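# Swap a fluorescent tube for an LED tube in a fixture

## Task

Remove the old fluorescent tube from the light fixture and set it lying flat on the carton's floor. The carton is loose, and at the end it must rest flat with all of it on the bench. Seat the LED tube locked into both lampholders with its white side up. The old tube is glass and counts as broken, which fails the job, if it moves quickly while neither gripper holds it (for example a drop of more than a few centimetres, or fast motion while it touches anything other than the robot), or if it hits the LED tube fast. At the end, release everything and move the arms away.

## Robot and tools

ROBOT. Two 6-joint arms with parallel grippers, left_arm and right_arm, face each other across a table. Scene frame: origin at table centre, +z up, table top at z = +0.020 m. left_arm's base is at (-0.009, +0.465, +0.039) m, right_arm's at (-0.014, -0.453, +0.039) m; each base is turned about vertical toward the table (left quat_wxyz (+0.709, 0, 0, -0.705), right (+0.707, 0, 0, +0.707)), and up is +z in both base frames. Arm names do not match image sides. Each gripper's fingers point along its +x and close along its y; end_effector_position is the point between the fingers, 3 to 4 cm behind the tips, and only the last 1.5 cm of each finger face is flat.

ROW LAYOUT. Every motion command is a row of 14 numbers, each in [-1, 1], covering both arms even if one stays still: left_arm's 7 then right_arm's 7. Per arm the order is waist, wrist yaw, shoulder, wrist pitch, elbow, wrist roll, then gripper opening. The six joint numbers are scaled offsets, not angles: 1.0 equals 2.055 rad for waist, shoulder and elbow, and 4.263 rad for wrist pitch, wrist yaw and wrist roll. They are measured from the arm's Joint targets as printed when the action (or move) begins, never from the preceding row, so sending the same offset again moves further. Zero for all six joints re-sends the current targets. Joint ranges in rad: waist -3.054..3.054, shoulder 0..3.142, elbow 0..2.356, wrist pitch and wrist yaw -1.571..1.571, wrist roll -3.142..3.142; the true ends may differ by 0.028 rad. Asking a joint more than 0.028 rad beyond its range rejects that action for both arms (and the whole call if it is the first action). The opening is absolute, not an offset: +1 fully open (pad gap 0.080 m), -1 closed; empty fingers meet near -0.78. Closing fully takes at least about 0.6 s. To keep a gripper unchanged, repeat its current command, since 0 is a real half-way command.

TOOLS.
execute_actions(actions, cameras): actions is a list of actions; each action is a table of up to 15 rows, one row per 1/30 s control step, and a short table repeats its last row to fill 15 steps (0.5 s). An empty list just reports state and images.
move(target, speed, blend, opening_speed, blocking, cameras): target is one 14-number row or a list of up to 15 rows; every row's offsets count from the same starting Joint targets, not from the row before. Joints travel together, so the hand follows a curve, with no obstacle avoidance. speed in rad/s (0.01 to 7, default 0.5) caps the fastest joint; one value or one per target. blend (rad) rounds corners in a list. opening_speed (0.2 or more, units of the -1..1 scale per second) makes the fingers change gradually. Paths run at least 0.5 s and are cut short past 10 s. blocking=false returns early while the move continues. The result adds a move: line such as done, off_target, moving, held or fault, and limits=held if steps were withheld.
wait(seconds 0 to 10): lets the scene run holding the last command. stop(): brakes a running move. zoom_image(camera, region [x0, y0, x1, y1] pixels, at most 504 by 504): closer look at a camera's latest image. read_manual(section="licences"): licence text only. finished_scene(scene=1): ends the scene for good.
Cameras, each 896x504: cam_head_left, cam_head_right, cam_high, cam_low, cam_left_wrist, cam_right_wrist.

RESULTS. Hand position (m), orientation (quat_wxyz) and velocities are in that arm's own base frame, and can be a few cm off. Joint positions and velocities follow the row order, plus the finger pad gap in m. Joint targets is the base for the next offsets. grip_measured uses the opening scale; to hold something, command about 0.08 below the reading at first contact. Joint torques and External joint torques are noisy estimates in the same order. Wrist depth gives a 7x7 grid in mm (70 to 1000; - means no value; transparent things are invisible). Lines to heed: joint sent to its limit, joint command not followed (clearance check), blocked, TORQUE FAULT (an arm halts 10 s), MOTOR HOT and OVER-TEMPERATURE FAULT.

LIMITS AND CAUTIONS. Each step the joint targets may lead measured angles by at most 0.368 rad (big joints) or 0.763 rad (wrist), and targets placing the hand over 70 mm away are scaled back, so large moves take several actions. Contact torque limits (N m): waist 17.4, shoulder 21.6, elbow 21.5, wrist pitch 5.67, wrist yaw 5.65, wrist roll 5.3; held weight counts. To stop pressing on something, command targets back beyond the measured positions. Never let the arms collide or one gripper squeeze the other's fingers. Keep the glass tube gripped until it rests in the carton, lower it gently, avoid knocking the carton, and never drop anything or leave it off the table. Long stretched holds heat the motors. Objects may occasionally be nudged by outside pushes. Moves in progress keep running between your calls.

Each tool is called in YAML: its name, and indented under it one key for each argument.

## Session

execute_actions:
  actions: []

Scene clock: 0.00 s.
left_arm: end_effector_position=(+0.2116, +0.2075, +0.1729) grip_measured=+1.000 end_effector_quat_wxyz=(+0.879, -0.133, +0.427, -0.164) | right_arm: end_effector_position=(+0.0294, +0.2014, +0.1943) grip_measured=+1.000 end_effector_quat_wxyz=(+0.768, -0.358, +0.399, +0.349)
Joint names: [waist, wrist yaw, shoulder, wrist pitch, elbow, wrist roll]
Joint positions: left_arm=[1.137 0.77 1.705 -1.424 1.389 1.253 0.08] | right_arm=[1.79 0.502 1.135 -1.351 1.087 0.656 0.08]
Joint velocities: within noise
Joint torques (N m): no reading
External joint torques (N m): no reading
Heat: left arm: hottest wrist yaw 32 °C (+0.0 °C/min); right arm: hottest wrist roll 33 °C (+0.0 °C/min).
Wrist depth (mm): cam_left_wrist=[243 269 306 353 346 470 - / 234 257 291 334 326 454 565 / 224 244 276 314 313 414 - / 216 236 263 300 301 363 502 / 209 221 252 283 294 332 466 / - - 244 273 283 - - / - - 233 260 289 87 -] | cam_right_wrist=[864 96 273 298 327 363 404 / 232 226 121 296 327 354 396 / 232 230 129 295 316 351 387 / 234 236 153 293 314 344 385 / 231 83 178 292 307 100 358 / - 78 245 291 314 84 - / - 251 249 268 315 80 -]
Joint targets: left_arm=[1.137 0.771 1.704 -1.424 1.390 1.253] | right_arm=[1.790 0.504 1.132 -1.350 1.089 0.656]
Tool commands: left_gripper/opening=+1.0 right_gripper/opening=+1.0

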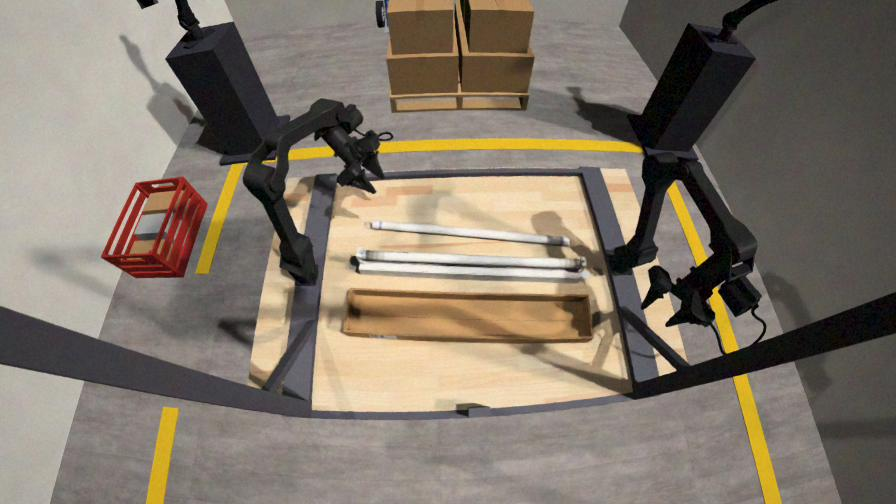

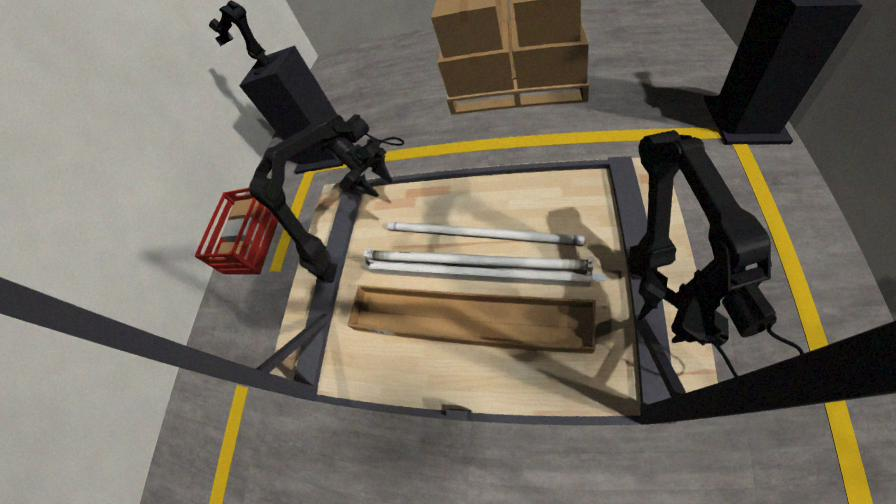

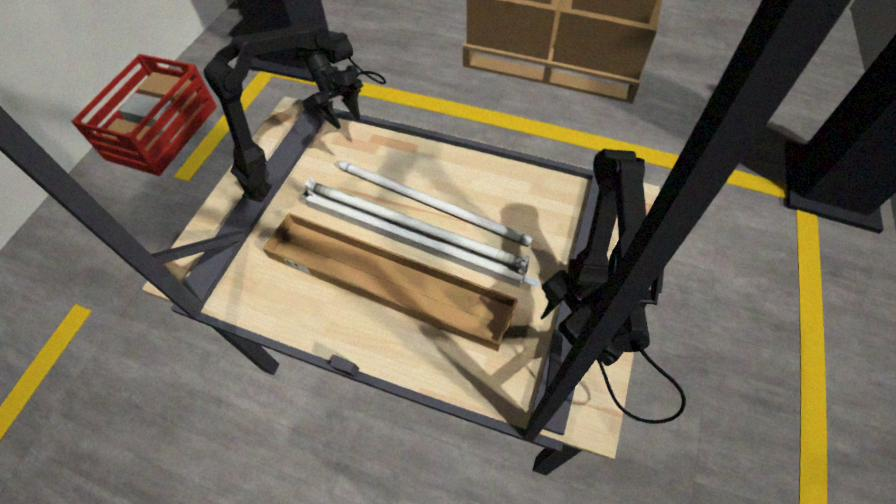

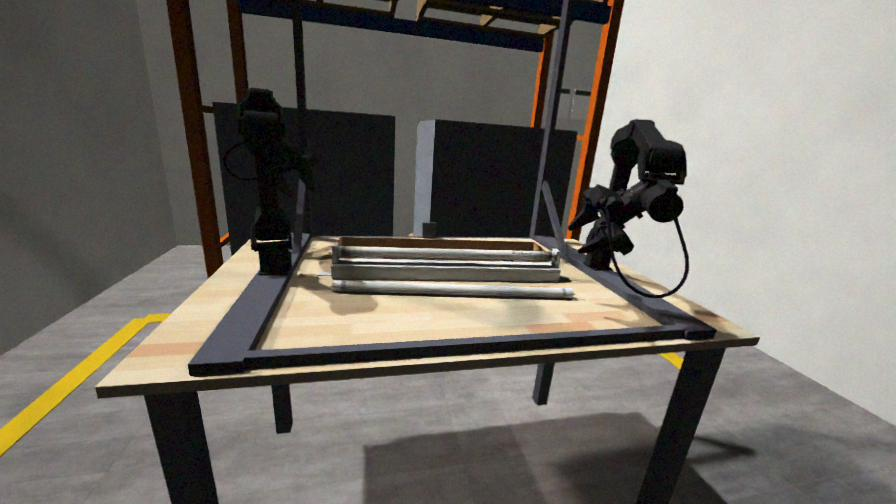

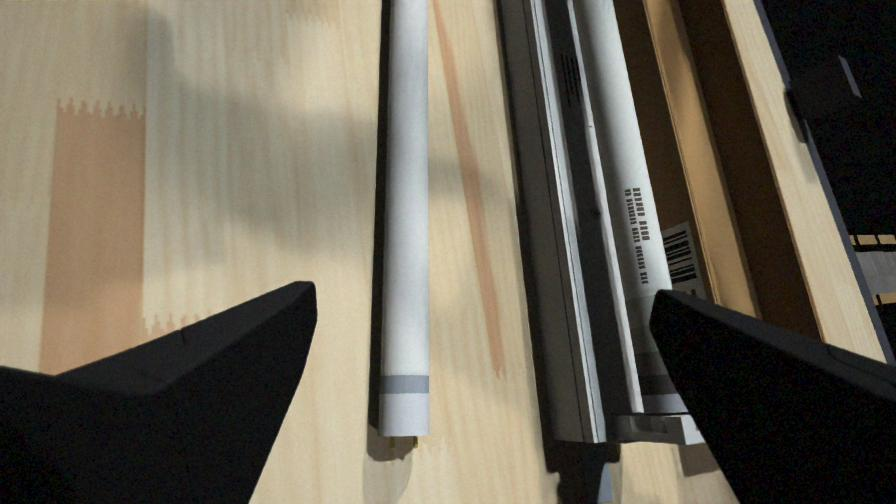

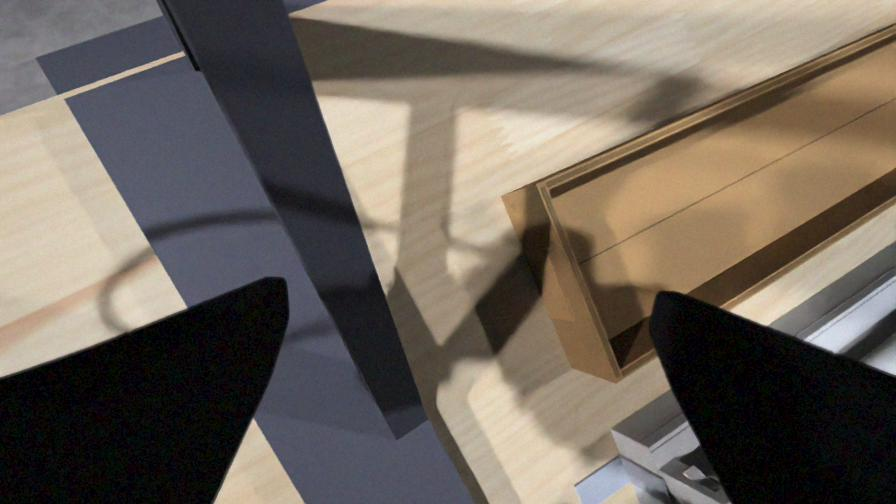

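zoom_image:
  camera: "cam_head_left"
  region: [340, 200, 620, 360]

zoom_image:
  camera: "cam_low"
  region: [320, 225, 600, 310]

zoom_image:
  camera: "cam_high"
  region: [250, 150, 570, 350]

zoom_image:
  camera: "cam_left_wrist"
  region: [370, 0, 720, 504]

Scaled by 1.800 from the camera's 896x504 image, which has a finer 1280x720 frame.

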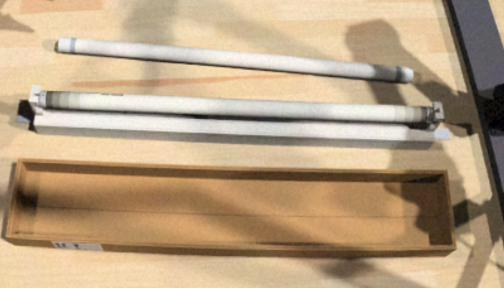

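Scaled by 1.800 from the camera's 896x504 image, which has a finer 1280x720 frame.

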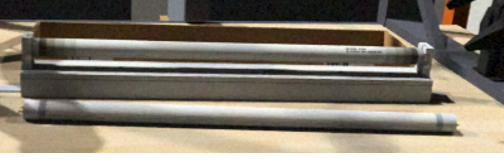

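Scaled by 1.575 from the camera's 896x504 image, which has a finer 1280x720 frame.

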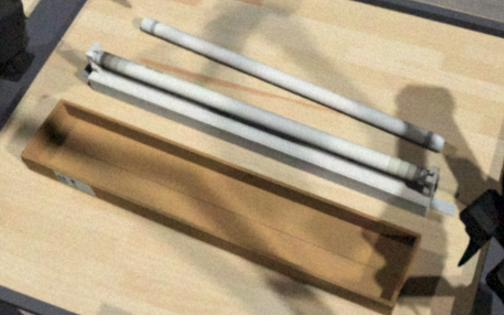

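Scaled by 1.000.

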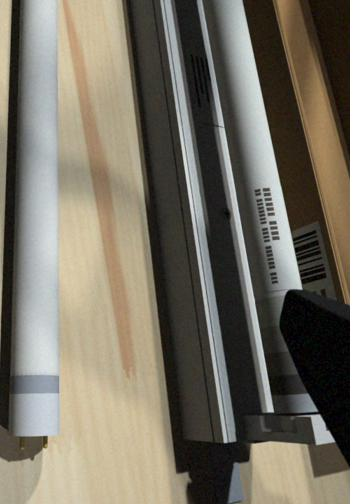

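move:
  target: [-0.4952, -0.1809, -0.1008, 0.0020, -0.0236, -0.2659, 1.0, -0.8710, -0.1182, 0.1775, -0.0154, 0.1229, -0.1539, 1.0]
  speed: 1.0

Scene clock: 125.77 s.
left_arm: end_effector_position=(+0.2519, +0.0301, +0.1692) grip_measured=+1.000 end_effector_quat_wxyz=(+0.705, -0.002, +0.709, -0.003) | right_arm: end_effector_position=(+0.2491, +0.0002, +0.1689) grip_measured=+1.000 end_effector_quat_wxyz=(+0.706, -0.002, +0.708, -0.001)
Joint names: [waist, wrist yaw, shoulder, wrist pitch, elbow, wrist roll]
Joint positions: left_arm=[0.122 0.006 1.509 -1.418 1.35 0.123 0.08] | right_arm=[0.003 0.005 1.489 -1.415 1.33 0.003 0.08]
Joint velocities: within noise
Joint torques (N m): left_arm=[-0.47 -0.22 -7.95 0.48 4.7 -0.13] | right_arm=[-0.21 -0.19 -4.64 0.25 8.18 -0.13]
External joint torques (N m): left_arm=[-0.53 -0.22 -2.72 0.16 -0.96 -0.13] | right_arm=[-0.23 -0.2 0.22 -0.09 2.67 -0.13]
Heat: left arm: hottest shoulder 31 °C (+2.0 °C/min); right arm: hottest elbow 34 °C (+1.0 °C/min).
Wrist depth (mm): cam_left_wrist=[218 207 222 189 220 219 223 / 231 219 234 165 236 231 234 / 245 236 248 177 252 246 247 / 261 254 264 186 266 264 260 / 275 271 277 235 284 275 263 / - - 305 307 311 - - / - - 315 320 324 87 -] | cam_right_wrist=[211 212 216 156 218 213 221 / 224 222 229 160 231 230 236 / 236 237 242 173 247 243 251 / 249 254 258 188 262 264 267 / 262 84 277 200 283 100 284 / - 78 302 249 304 84 - / - 306 317 317 322 80 -]
Joint targets: left_arm=[0.119 0.000 1.497 -1.415 1.342 0.119] | right_arm=[0.000 0.000 1.497 -1.416 1.342 0.000]
move: done

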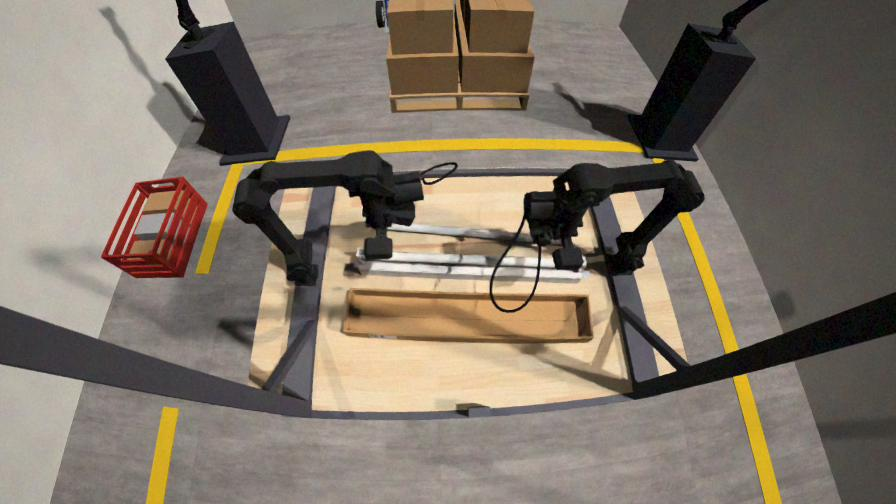

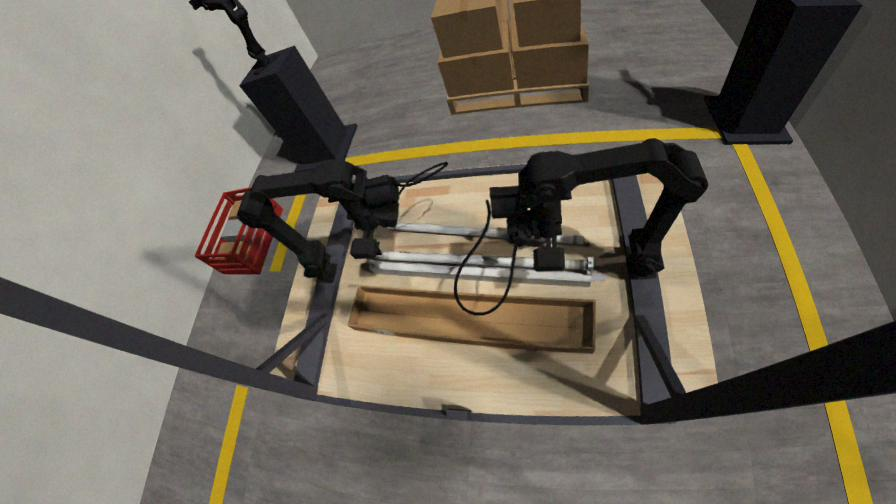

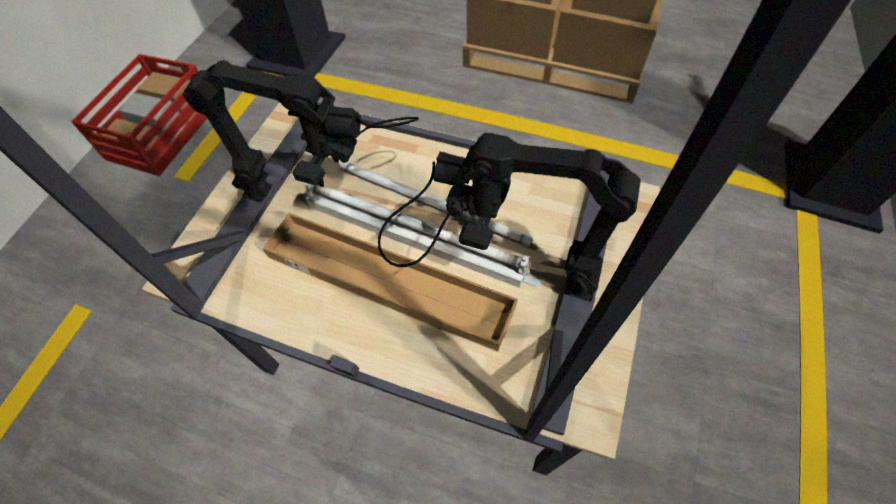

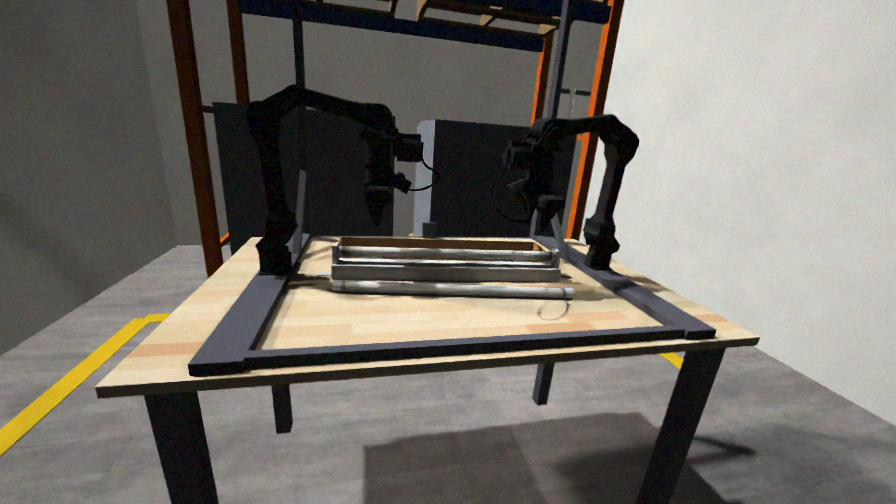

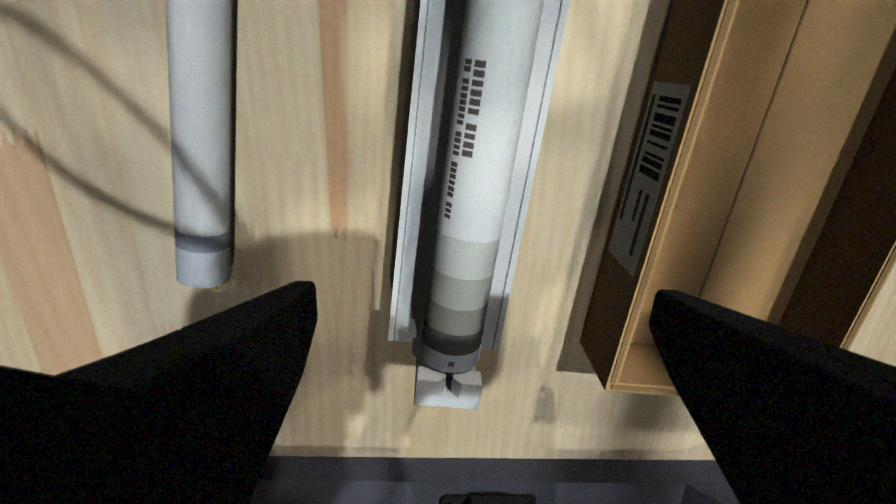

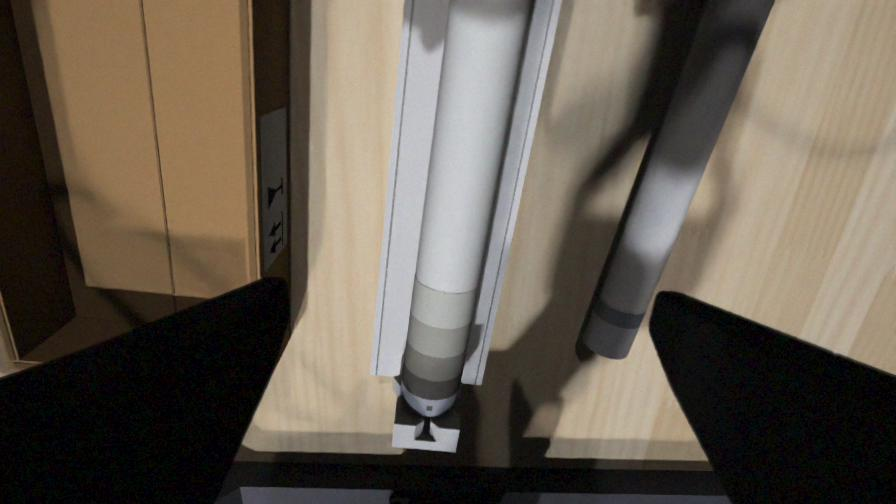

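zoom_image:
  camera: "cam_left_wrist"
  region: [370, 310, 530, 430]

zoom_image:
  camera: "cam_right_wrist"
  region: [350, 350, 510, 470]

zoom_image:
  camera: "cam_left_wrist"
  region: [150, 210, 270, 310]

Scaled by 3.150 from the camera's 896x504 image, which has a finer 1280x720 frame.

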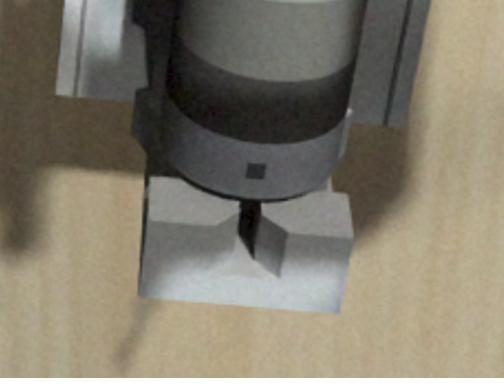

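Scaled by 3.150 from the camera's 896x504 image, which has a finer 1280x720 frame.

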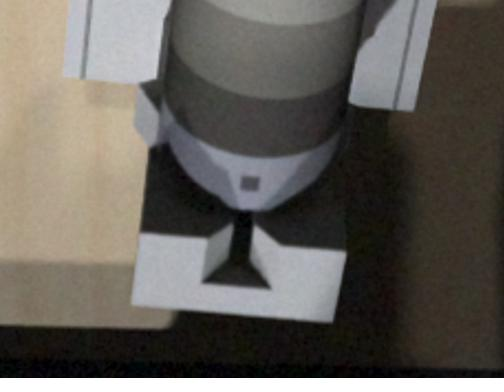

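Scaled by 4.200 from the camera's 896x504 image, which has a finer 1280x720 frame.

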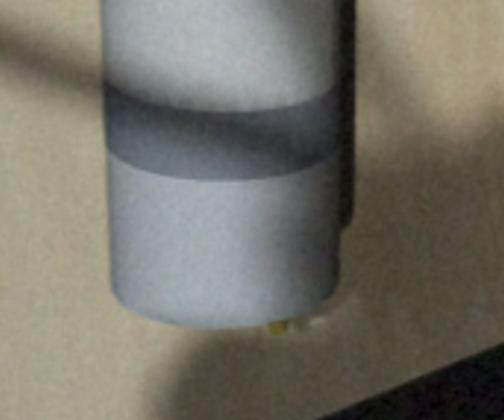

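move:
  target: [-0.0579, 0, -0.2532, 0.0407, -0.1683, -0.0279, 1.0, 0, 0, -0.2532, 0.0410, -0.1683, 0, 1.0]
  speed: 1.0
  cameras: ["cam_left_wrist", "cam_right_wrist"]

Scene clock: 284.10 s.
left_arm: end_effector_position=(+0.1915, -0.0001, +0.1829) grip_measured=+1.000 end_effector_quat_wxyz=(+0.818, -0.001, +0.575, -0.002) | right_arm: end_effector_position=(+0.1917, +0.0000, +0.1822) grip_measured=+1.000 end_effector_quat_wxyz=(+0.818, -0.001, +0.576, -0.001)
Joint names: [waist, wrist yaw, shoulder, wrist pitch, elbow, wrist roll]
Joint positions: left_arm=[0.004 0.005 0.985 -1.245 1.004 0.004 0.08] | right_arm=[0.003 0.004 0.986 -1.244 1.002 0.003 0.08]
Joint velocities: within noise
Joint torques (N m): left_arm=[-0.43 -0.21 -3.48 1.01 5.05 -0.14] | right_arm=[-0.27 -0.18 -3.14 0.97 6.29 -0.07]
External joint torques (N m): left_arm=[-0.42 -0.21 -1.61 0.12 -1 -0.14] | right_arm=[-0.28 -0.18 -1.4 0.11 0.43 -0.07]
Heat: left arm: hottest shoulder 33 °C (+1.0 °C/min); right arm: hottest elbow 36 °C (+1.0 °C/min).
Wrist depth (mm): cam_left_wrist=[262 264 268 201 270 268 269 / 263 265 269 234 270 271 267 / 266 267 271 235 271 272 280 / 268 269 271 238 273 273 282 / 271 269 192 277 274 266 285 / - - 276 277 282 - - / - - 279 280 284 87 -] | cam_right_wrist=[248 253 261 194 265 267 270 / 251 255 264 199 267 270 272 / 256 258 265 196 269 273 274 / 258 261 269 201 274 277 278 / 259 83 269 234 277 100 281 / - 78 274 237 278 84 - / - 274 277 279 282 80 -]
Joint targets: left_arm=[0.000 0.000 0.976 -1.242 0.996 0.000] | right_arm=[0.000 0.000 0.977 -1.241 0.996 0.000]
move: done
Images, in order (width x height): cam_left_wrist 896x504, cam_right_wrist 896x504.

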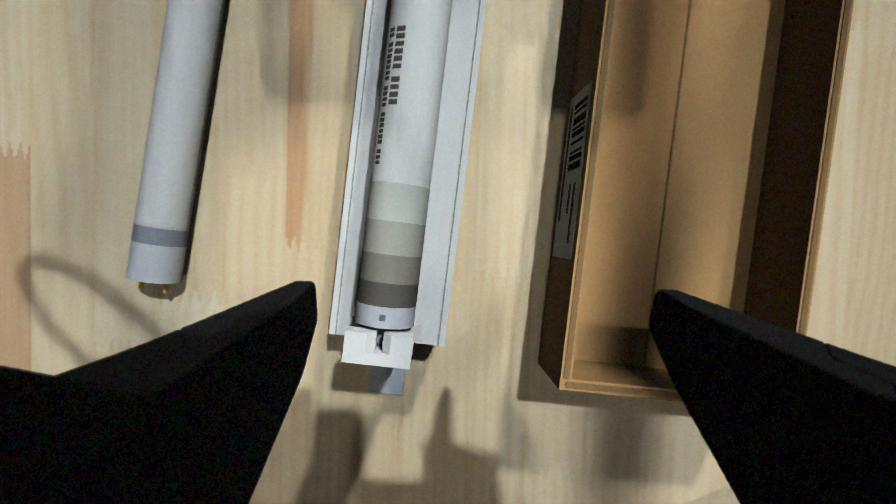

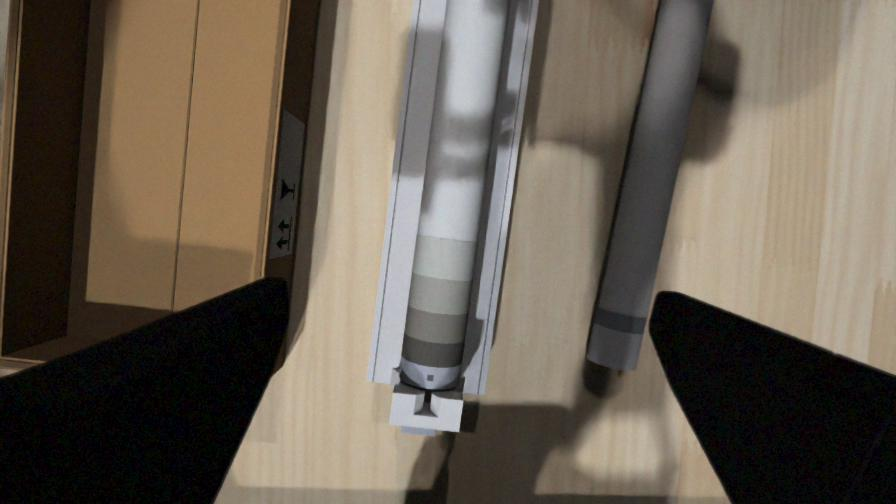

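move:
  target: [0.0521, 0, 0.2903, 0.0009, 0.1186, 0.0497, 0.5, 0.0072, 0, 0.2867, 0.0007, 0.1156, 0.0281, 0.5]
  speed: 0.8
  cameras: ["cam_left_wrist", "cam_right_wrist", "cam_low", "cam_head_left"]

Scene clock: 363.67 s.
left_arm: end_effector_position=(+0.2673, +0.0269, +0.1261) grip_measured=+0.504 end_effector_quat_wxyz=(+0.706, +0.035, +0.706, -0.039) | right_arm: end_effector_position=(+0.2669, +0.0023, +0.1253) grip_measured=+0.503 end_effector_quat_wxyz=(+0.705, +0.035, +0.707, -0.038)
Joint names: [waist, wrist yaw, shoulder, wrist pitch, elbow, wrist roll]
Joint positions: left_arm=[0.103 0.005 1.562 -1.239 1.23 0.207 0.058] | right_arm=[0.011 0.004 1.557 -1.239 1.222 0.116 0.058]
Joint velocities: within noise
Joint torques (N m): left_arm=[0.33 -0.2 -5.38 0.38 6.74 0.22] | right_arm=[0.35 -0.14 -5.2 0.31 8.08 0.18]
External joint torques (N m): left_arm=[0.33 -0.21 0.27 0.06 1.09 0.22] | right_arm=[0.33 -0.15 0.23 -0.01 2.57 0.18]
Heat: left arm: hottest shoulder 30 °C (-2.0 °C/min); right arm: hottest elbow 34 °C (-1.0 °C/min).
Wrist depth (mm): cam_left_wrist=[176 179 183 116 182 182 182 / 190 187 193 122 194 188 193 / 201 195 204 128 205 187 205 / 214 202 218 136 218 202 218 / 228 205 98 145 195 201 233 / - - 246 155 250 - - / - - 271 170 276 - -] | cam_right_wrist=[171 171 178 109 149 179 178 / 181 175 188 118 189 189 191 / 192 176 200 123 198 190 204 / 205 201 211 132 214 200 219 / 218 214 226 144 187 200 236 / - - 244 153 243 72 248 / - - 267 167 270 - -]
Joint targets: left_arm=[0.107 0.000 1.573 -1.238 1.240 0.212] | right_arm=[0.014 0.000 1.566 -1.238 1.234 0.120]
move: done
Images, in order (width x height): cam_head_left 896x504, cam_low 896x504, cam_left_wrist 896x504, cam_right_wrist 896x504.

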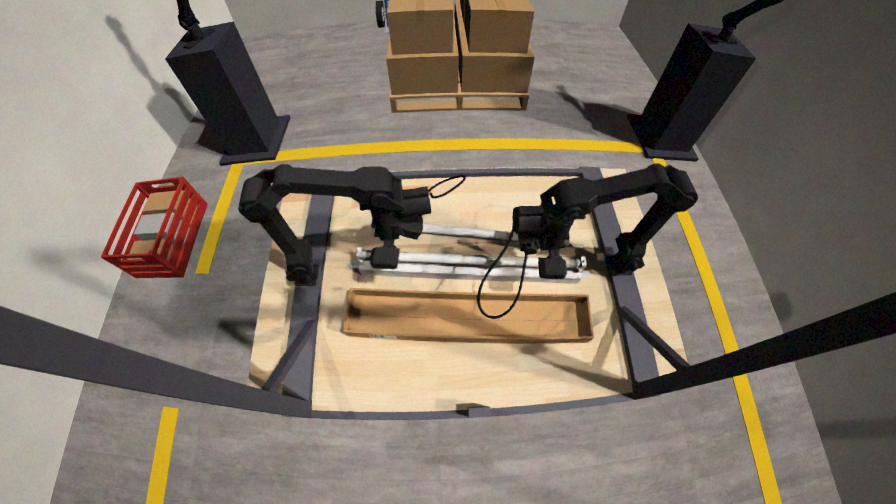

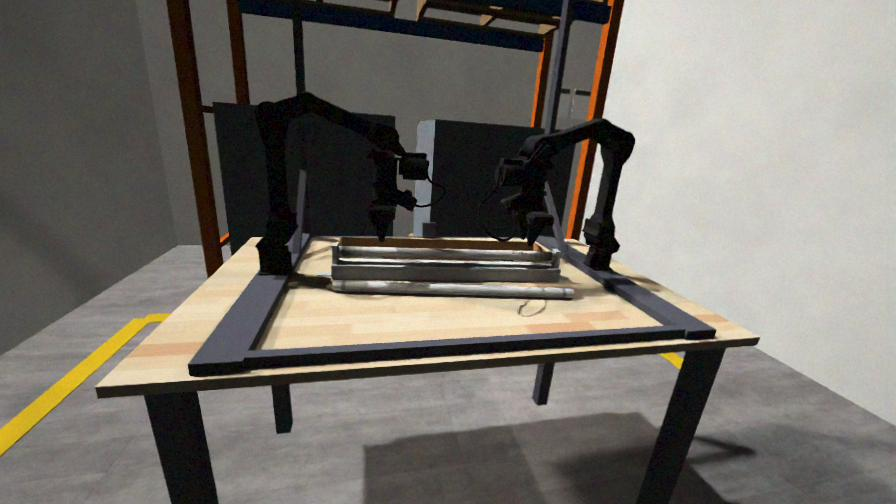

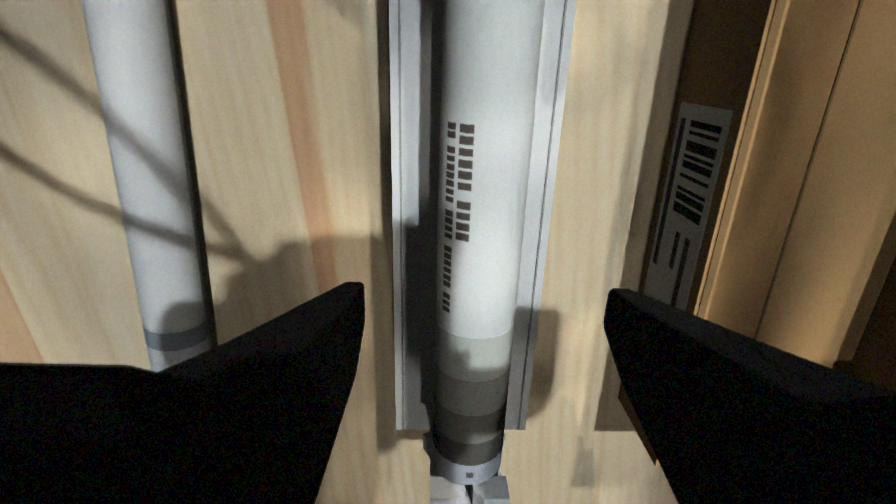

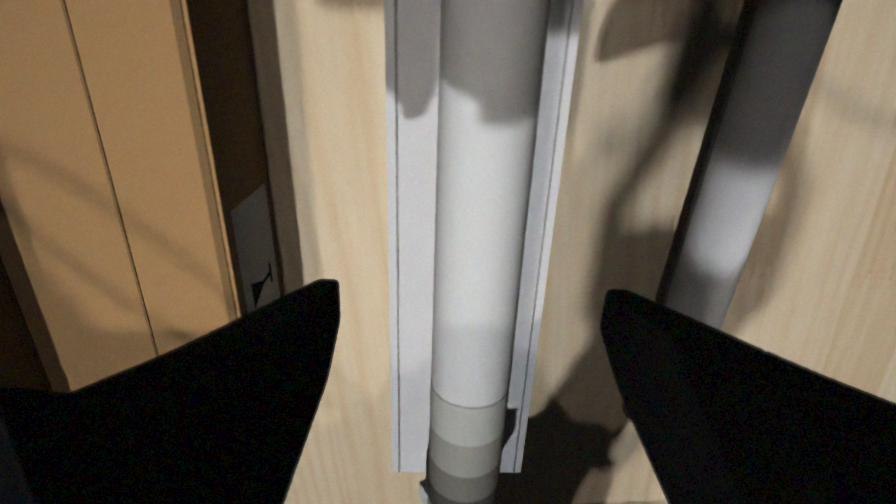

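zoom_image:
  camera: "cam_right_wrist"
  region: [540, 0, 896, 300]

zoom_image:
  camera: "cam_left_wrist"
  region: [200, 0, 660, 480]

zoom_image:
  camera: "cam_head_left"
  region: [300, 160, 660, 420]

zoom_image:
  camera: "cam_low"
  region: [320, 180, 600, 310]

Scaled by 1.416 from the camera's 896x504 image, which has a finer 1280x720 frame.

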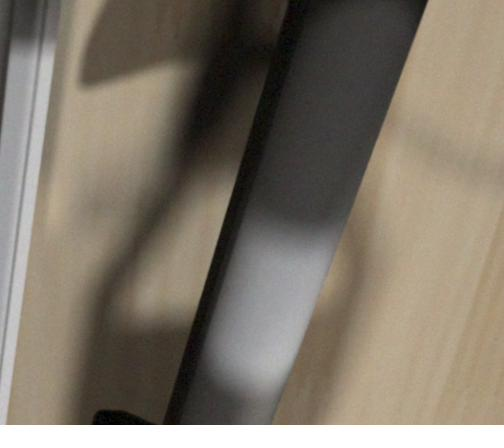

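Scaled by 1.050 from the camera's 896x504 image, which has a finer 1280x720 frame.

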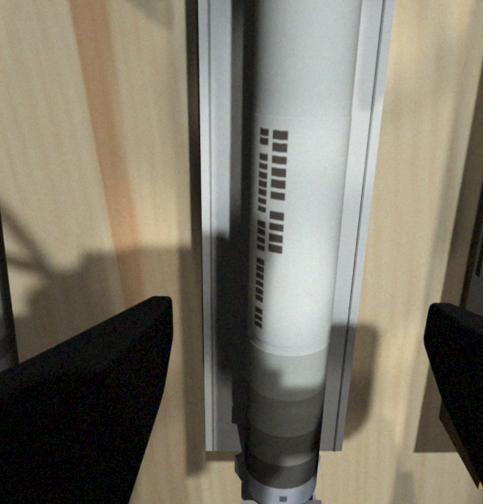

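Scaled by 1.400 from the camera's 896x504 image, which has a finer 1280x720 frame.

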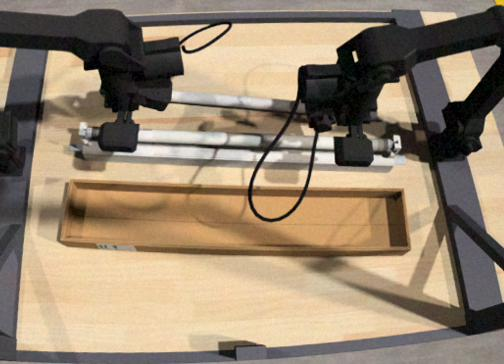

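Scaled by 1.800 from the camera's 896x504 image, which has a finer 1280x720 frame.

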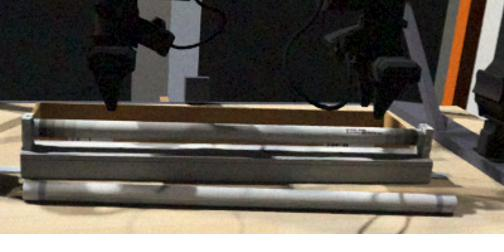

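move:
  target: [-0.0036, 0, 0.0168, 0.0467, -0.0799, 0.0023, 0.5, -0.0068, 0, 0.0180, 0.0468, -0.0795, 0.0005, 0.5]
  speed: 0.3
  cameras: ["cam_left_wrist", "cam_right_wrist", "cam_low"]

zoom_image:
  camera: "cam_low"
  region: [330, 190, 450, 310]

zoom_image:
  camera: "cam_low"
  region: [470, 190, 590, 310]

Scene clock: 432.17 s.
left_arm: end_effector_position=(+0.2717, +0.0274, +0.0810) grip_measured=+0.504 end_effector_quat_wxyz=(+0.711, +0.039, +0.701, -0.041) | right_arm: end_effector_position=(+0.2714, +0.0004, +0.0798) grip_measured=+0.503 end_effector_quat_wxyz=(+0.710, +0.039, +0.702, -0.042)
Joint names: [waist, wrist yaw, shoulder, wrist pitch, elbow, wrist roll]
Joint positions: left_arm=[0.103 0.005 1.598 -1.042 1.083 0.217 0.058] | right_arm=[0.004 0.004 1.596 -1.041 1.077 0.118 0.058]
Joint velocities: within noise
Joint torques (N m): left_arm=[-0.42 -0.2 -5.68 0.53 4.57 0.19] | right_arm=[-0.29 -0.14 -5.67 0.42 5.71 0.13]
External joint torques (N m): left_arm=[-0.42 -0.2 0.14 0.14 -1.05 0.19] | right_arm=[-0.29 -0.15 -0.12 0.07 0.33 0.13]
Heat: left arm: hottest shoulder 32 °C (+1.0 °C/min); right arm: hottest elbow 34 °C (+1.0 °C/min).
Wrist depth (mm): cam_left_wrist=[138 142 142 108 113 145 114 / 136 149 150 - 117 153 119 / 138 158 159 84 121 161 131 / 143 166 169 88 129 170 164 / 151 175 98 94 96 165 179 / - - - 100 101 - - / - - 207 106 207 - -] | cam_right_wrist=[- 135 137 - 107 140 131 / - 140 145 - 113 148 131 / 108 140 152 - 117 157 136 / 154 151 164 81 122 166 144 / - 129 129 86 92 156 175 / - - 147 93 95 72 188 / - - 202 101 203 - -]
Joint targets: left_arm=[0.099 0.000 1.607 -1.039 1.075 0.222] | right_arm=[0.001 0.000 1.603 -1.039 1.070 0.122]
move: done
Images, in order (width x height): cam_low 896x504, cam_left_wrist 896x504, cam_right_wrist 896x504.

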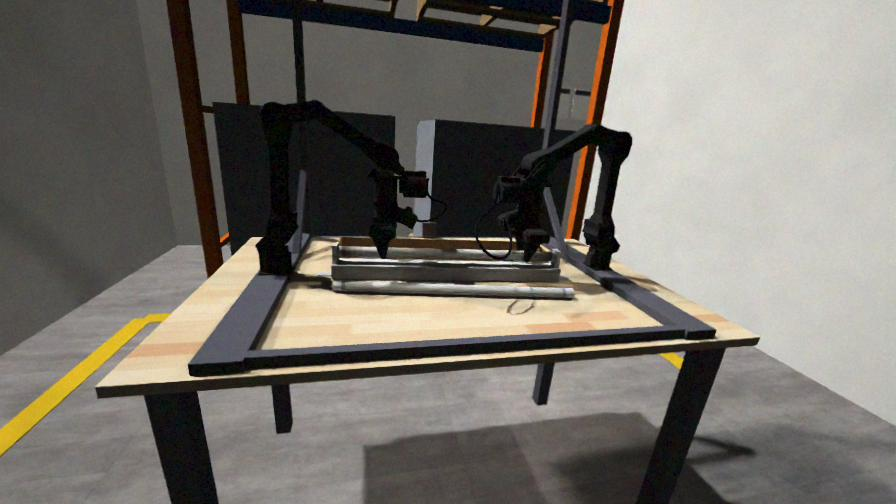

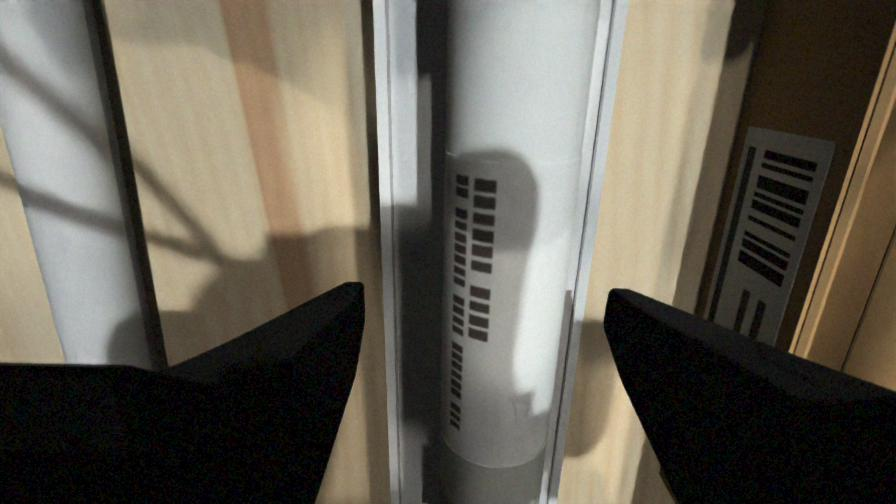

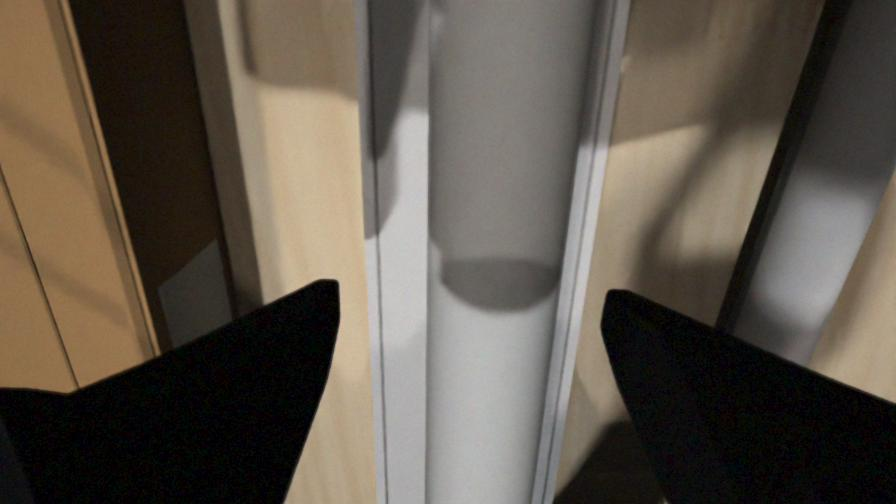

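Scaled by 4.200 from the camera's 896x504 image, which has a finer 1280x720 frame.

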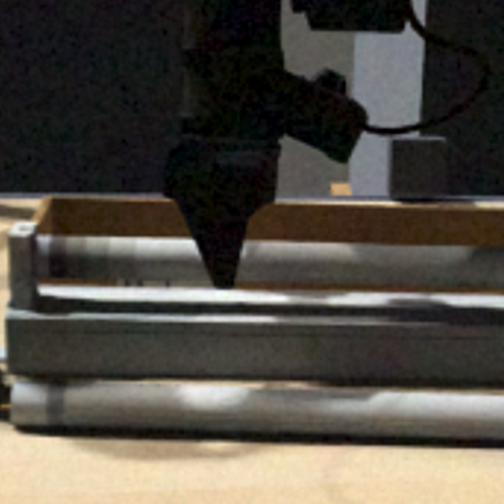

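Scaled by 4.200 from the camera's 896x504 image, which has a finer 1280x720 frame.

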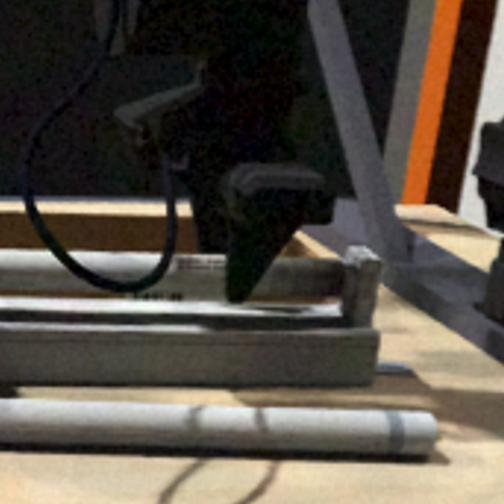

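move:
  target: [-0.0088, 0, 0.0018, 0.0049, -0.0084, -0.0045, 0.3, -0.0102, 0, 0.0028, 0.0049, -0.0069, -0.0042, 0.3]
  speed: 0.2
  cameras: ["cam_left_wrist", "cam_right_wrist", "cam_low"]

zoom_image:
  camera: "cam_low"
  region: [330, 210, 590, 310]

Scene clock: 492.17 s.
left_arm: end_effector_position=(+0.2716, +0.0224, +0.0761) grip_measured=+0.304 end_effector_quat_wxyz=(+0.711, +0.042, +0.700, -0.044) | right_arm: end_effector_position=(+0.2716, -0.0053, +0.0751) grip_measured=+0.303 end_effector_quat_wxyz=(+0.710, +0.043, +0.701, -0.045)
Joint names: [waist, wrist yaw, shoulder, wrist pitch, elbow, wrist roll]
Joint positions: left_arm=[0.085 0.005 1.6 -1.021 1.066 0.207 0.049] | right_arm=[-0.017 0.004 1.6 -1.02 1.062 0.107 0.049]
Joint velocities: within noise
Joint torques (N m): left_arm=[-0.41 -0.2 -5.52 0.52 4.56 -0.14] | right_arm=[-0.29 -0.13 -5.38 0.46 5.67 -0.08]
External joint torques (N m): left_arm=[-0.41 -0.21 0.26 0.16 -0.95 -0.14] | right_arm=[-0.27 -0.14 0.15 0.1 0.32 -0.08]
Heat: left arm: hottest shoulder 31 °C (-1.0 °C/min); right arm: hottest shoulder 32 °C (+2.0 °C/min).
Wrist depth (mm): cam_left_wrist=[136 138 137 - 139 140 113 / 143 145 144 - 113 149 119 / 146 153 154 - 153 156 125 / 145 162 164 80 129 163 132 / 149 171 94 86 92 157 171 / - - - 92 96 - - / - - - 99 158 - -] | cam_right_wrist=[116 132 132 - 132 135 123 / 116 139 139 - 108 143 125 / - 145 146 - 147 152 130 / - 154 158 76 123 160 140 / - 150 91 80 124 154 170 / - - - 85 93 - 185 / - - 147 92 153 - -]
Joint targets: left_arm=[0.082 0.000 1.611 -1.018 1.058 0.203] | right_arm=[-0.020 0.000 1.609 -1.018 1.056 0.104]
move: done
Images, in order (width x height): cam_low 896x504, cam_left_wrist 896x504, cam_right_wrist 896x504.

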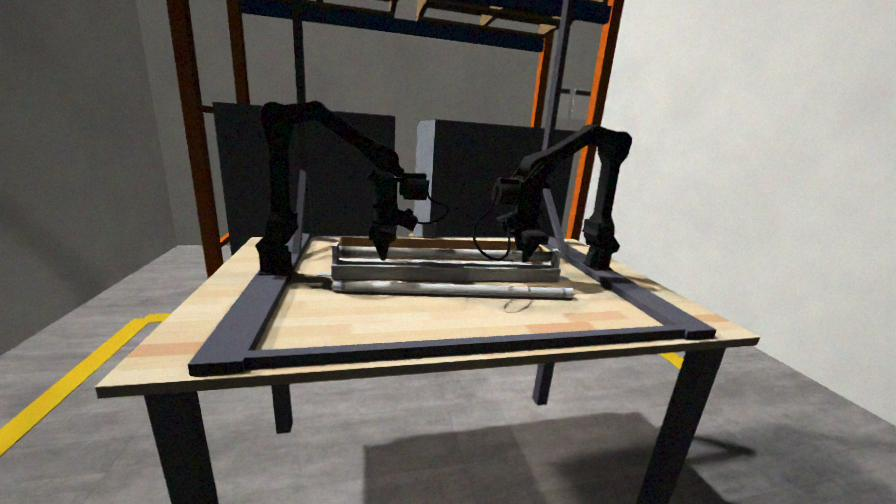

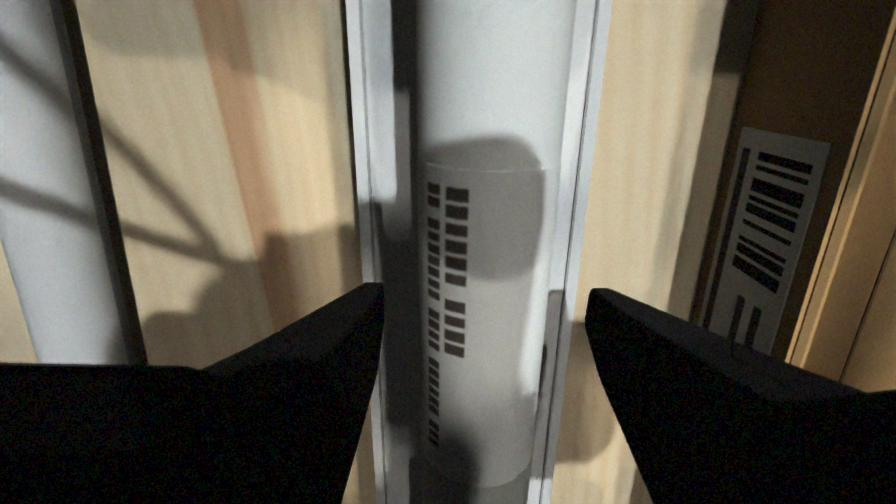

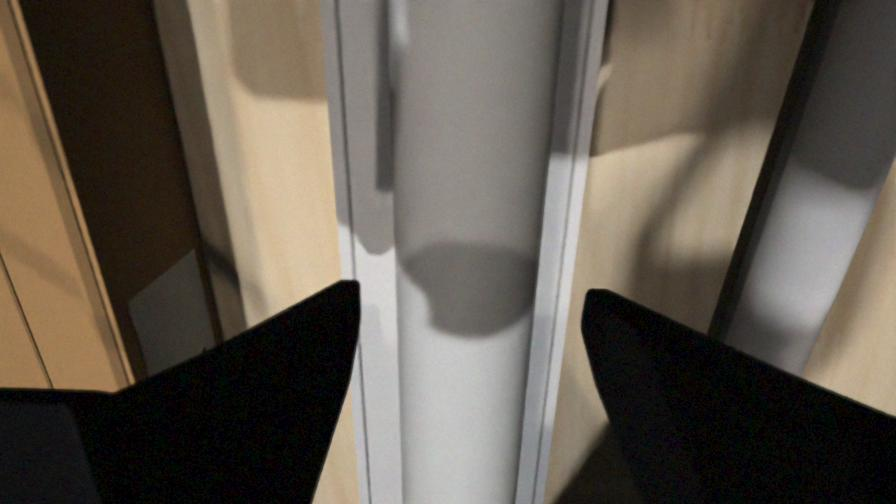

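Scaled by 1.938 from the camera's 896x504 image, which has a finer 1280x720 frame.

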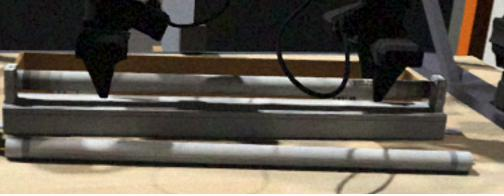

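zoom_image:
  camera: "cam_low"
  region: [350, 230, 420, 300]

zoom_image:
  camera: "cam_low"
  region: [490, 230, 560, 300]

Scaled by 7.200 from the camera's 896x504 image, which has a finer 1280x720 frame.

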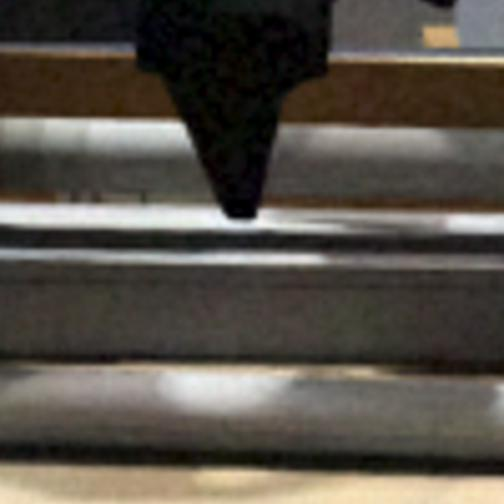

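Scaled by 7.200 from the camera's 896x504 image, which has a finer 1280x720 frame.

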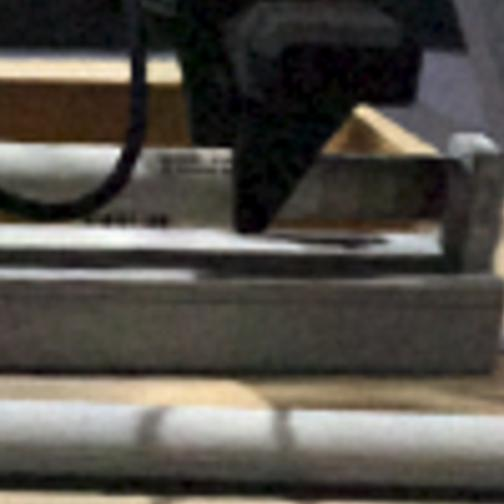

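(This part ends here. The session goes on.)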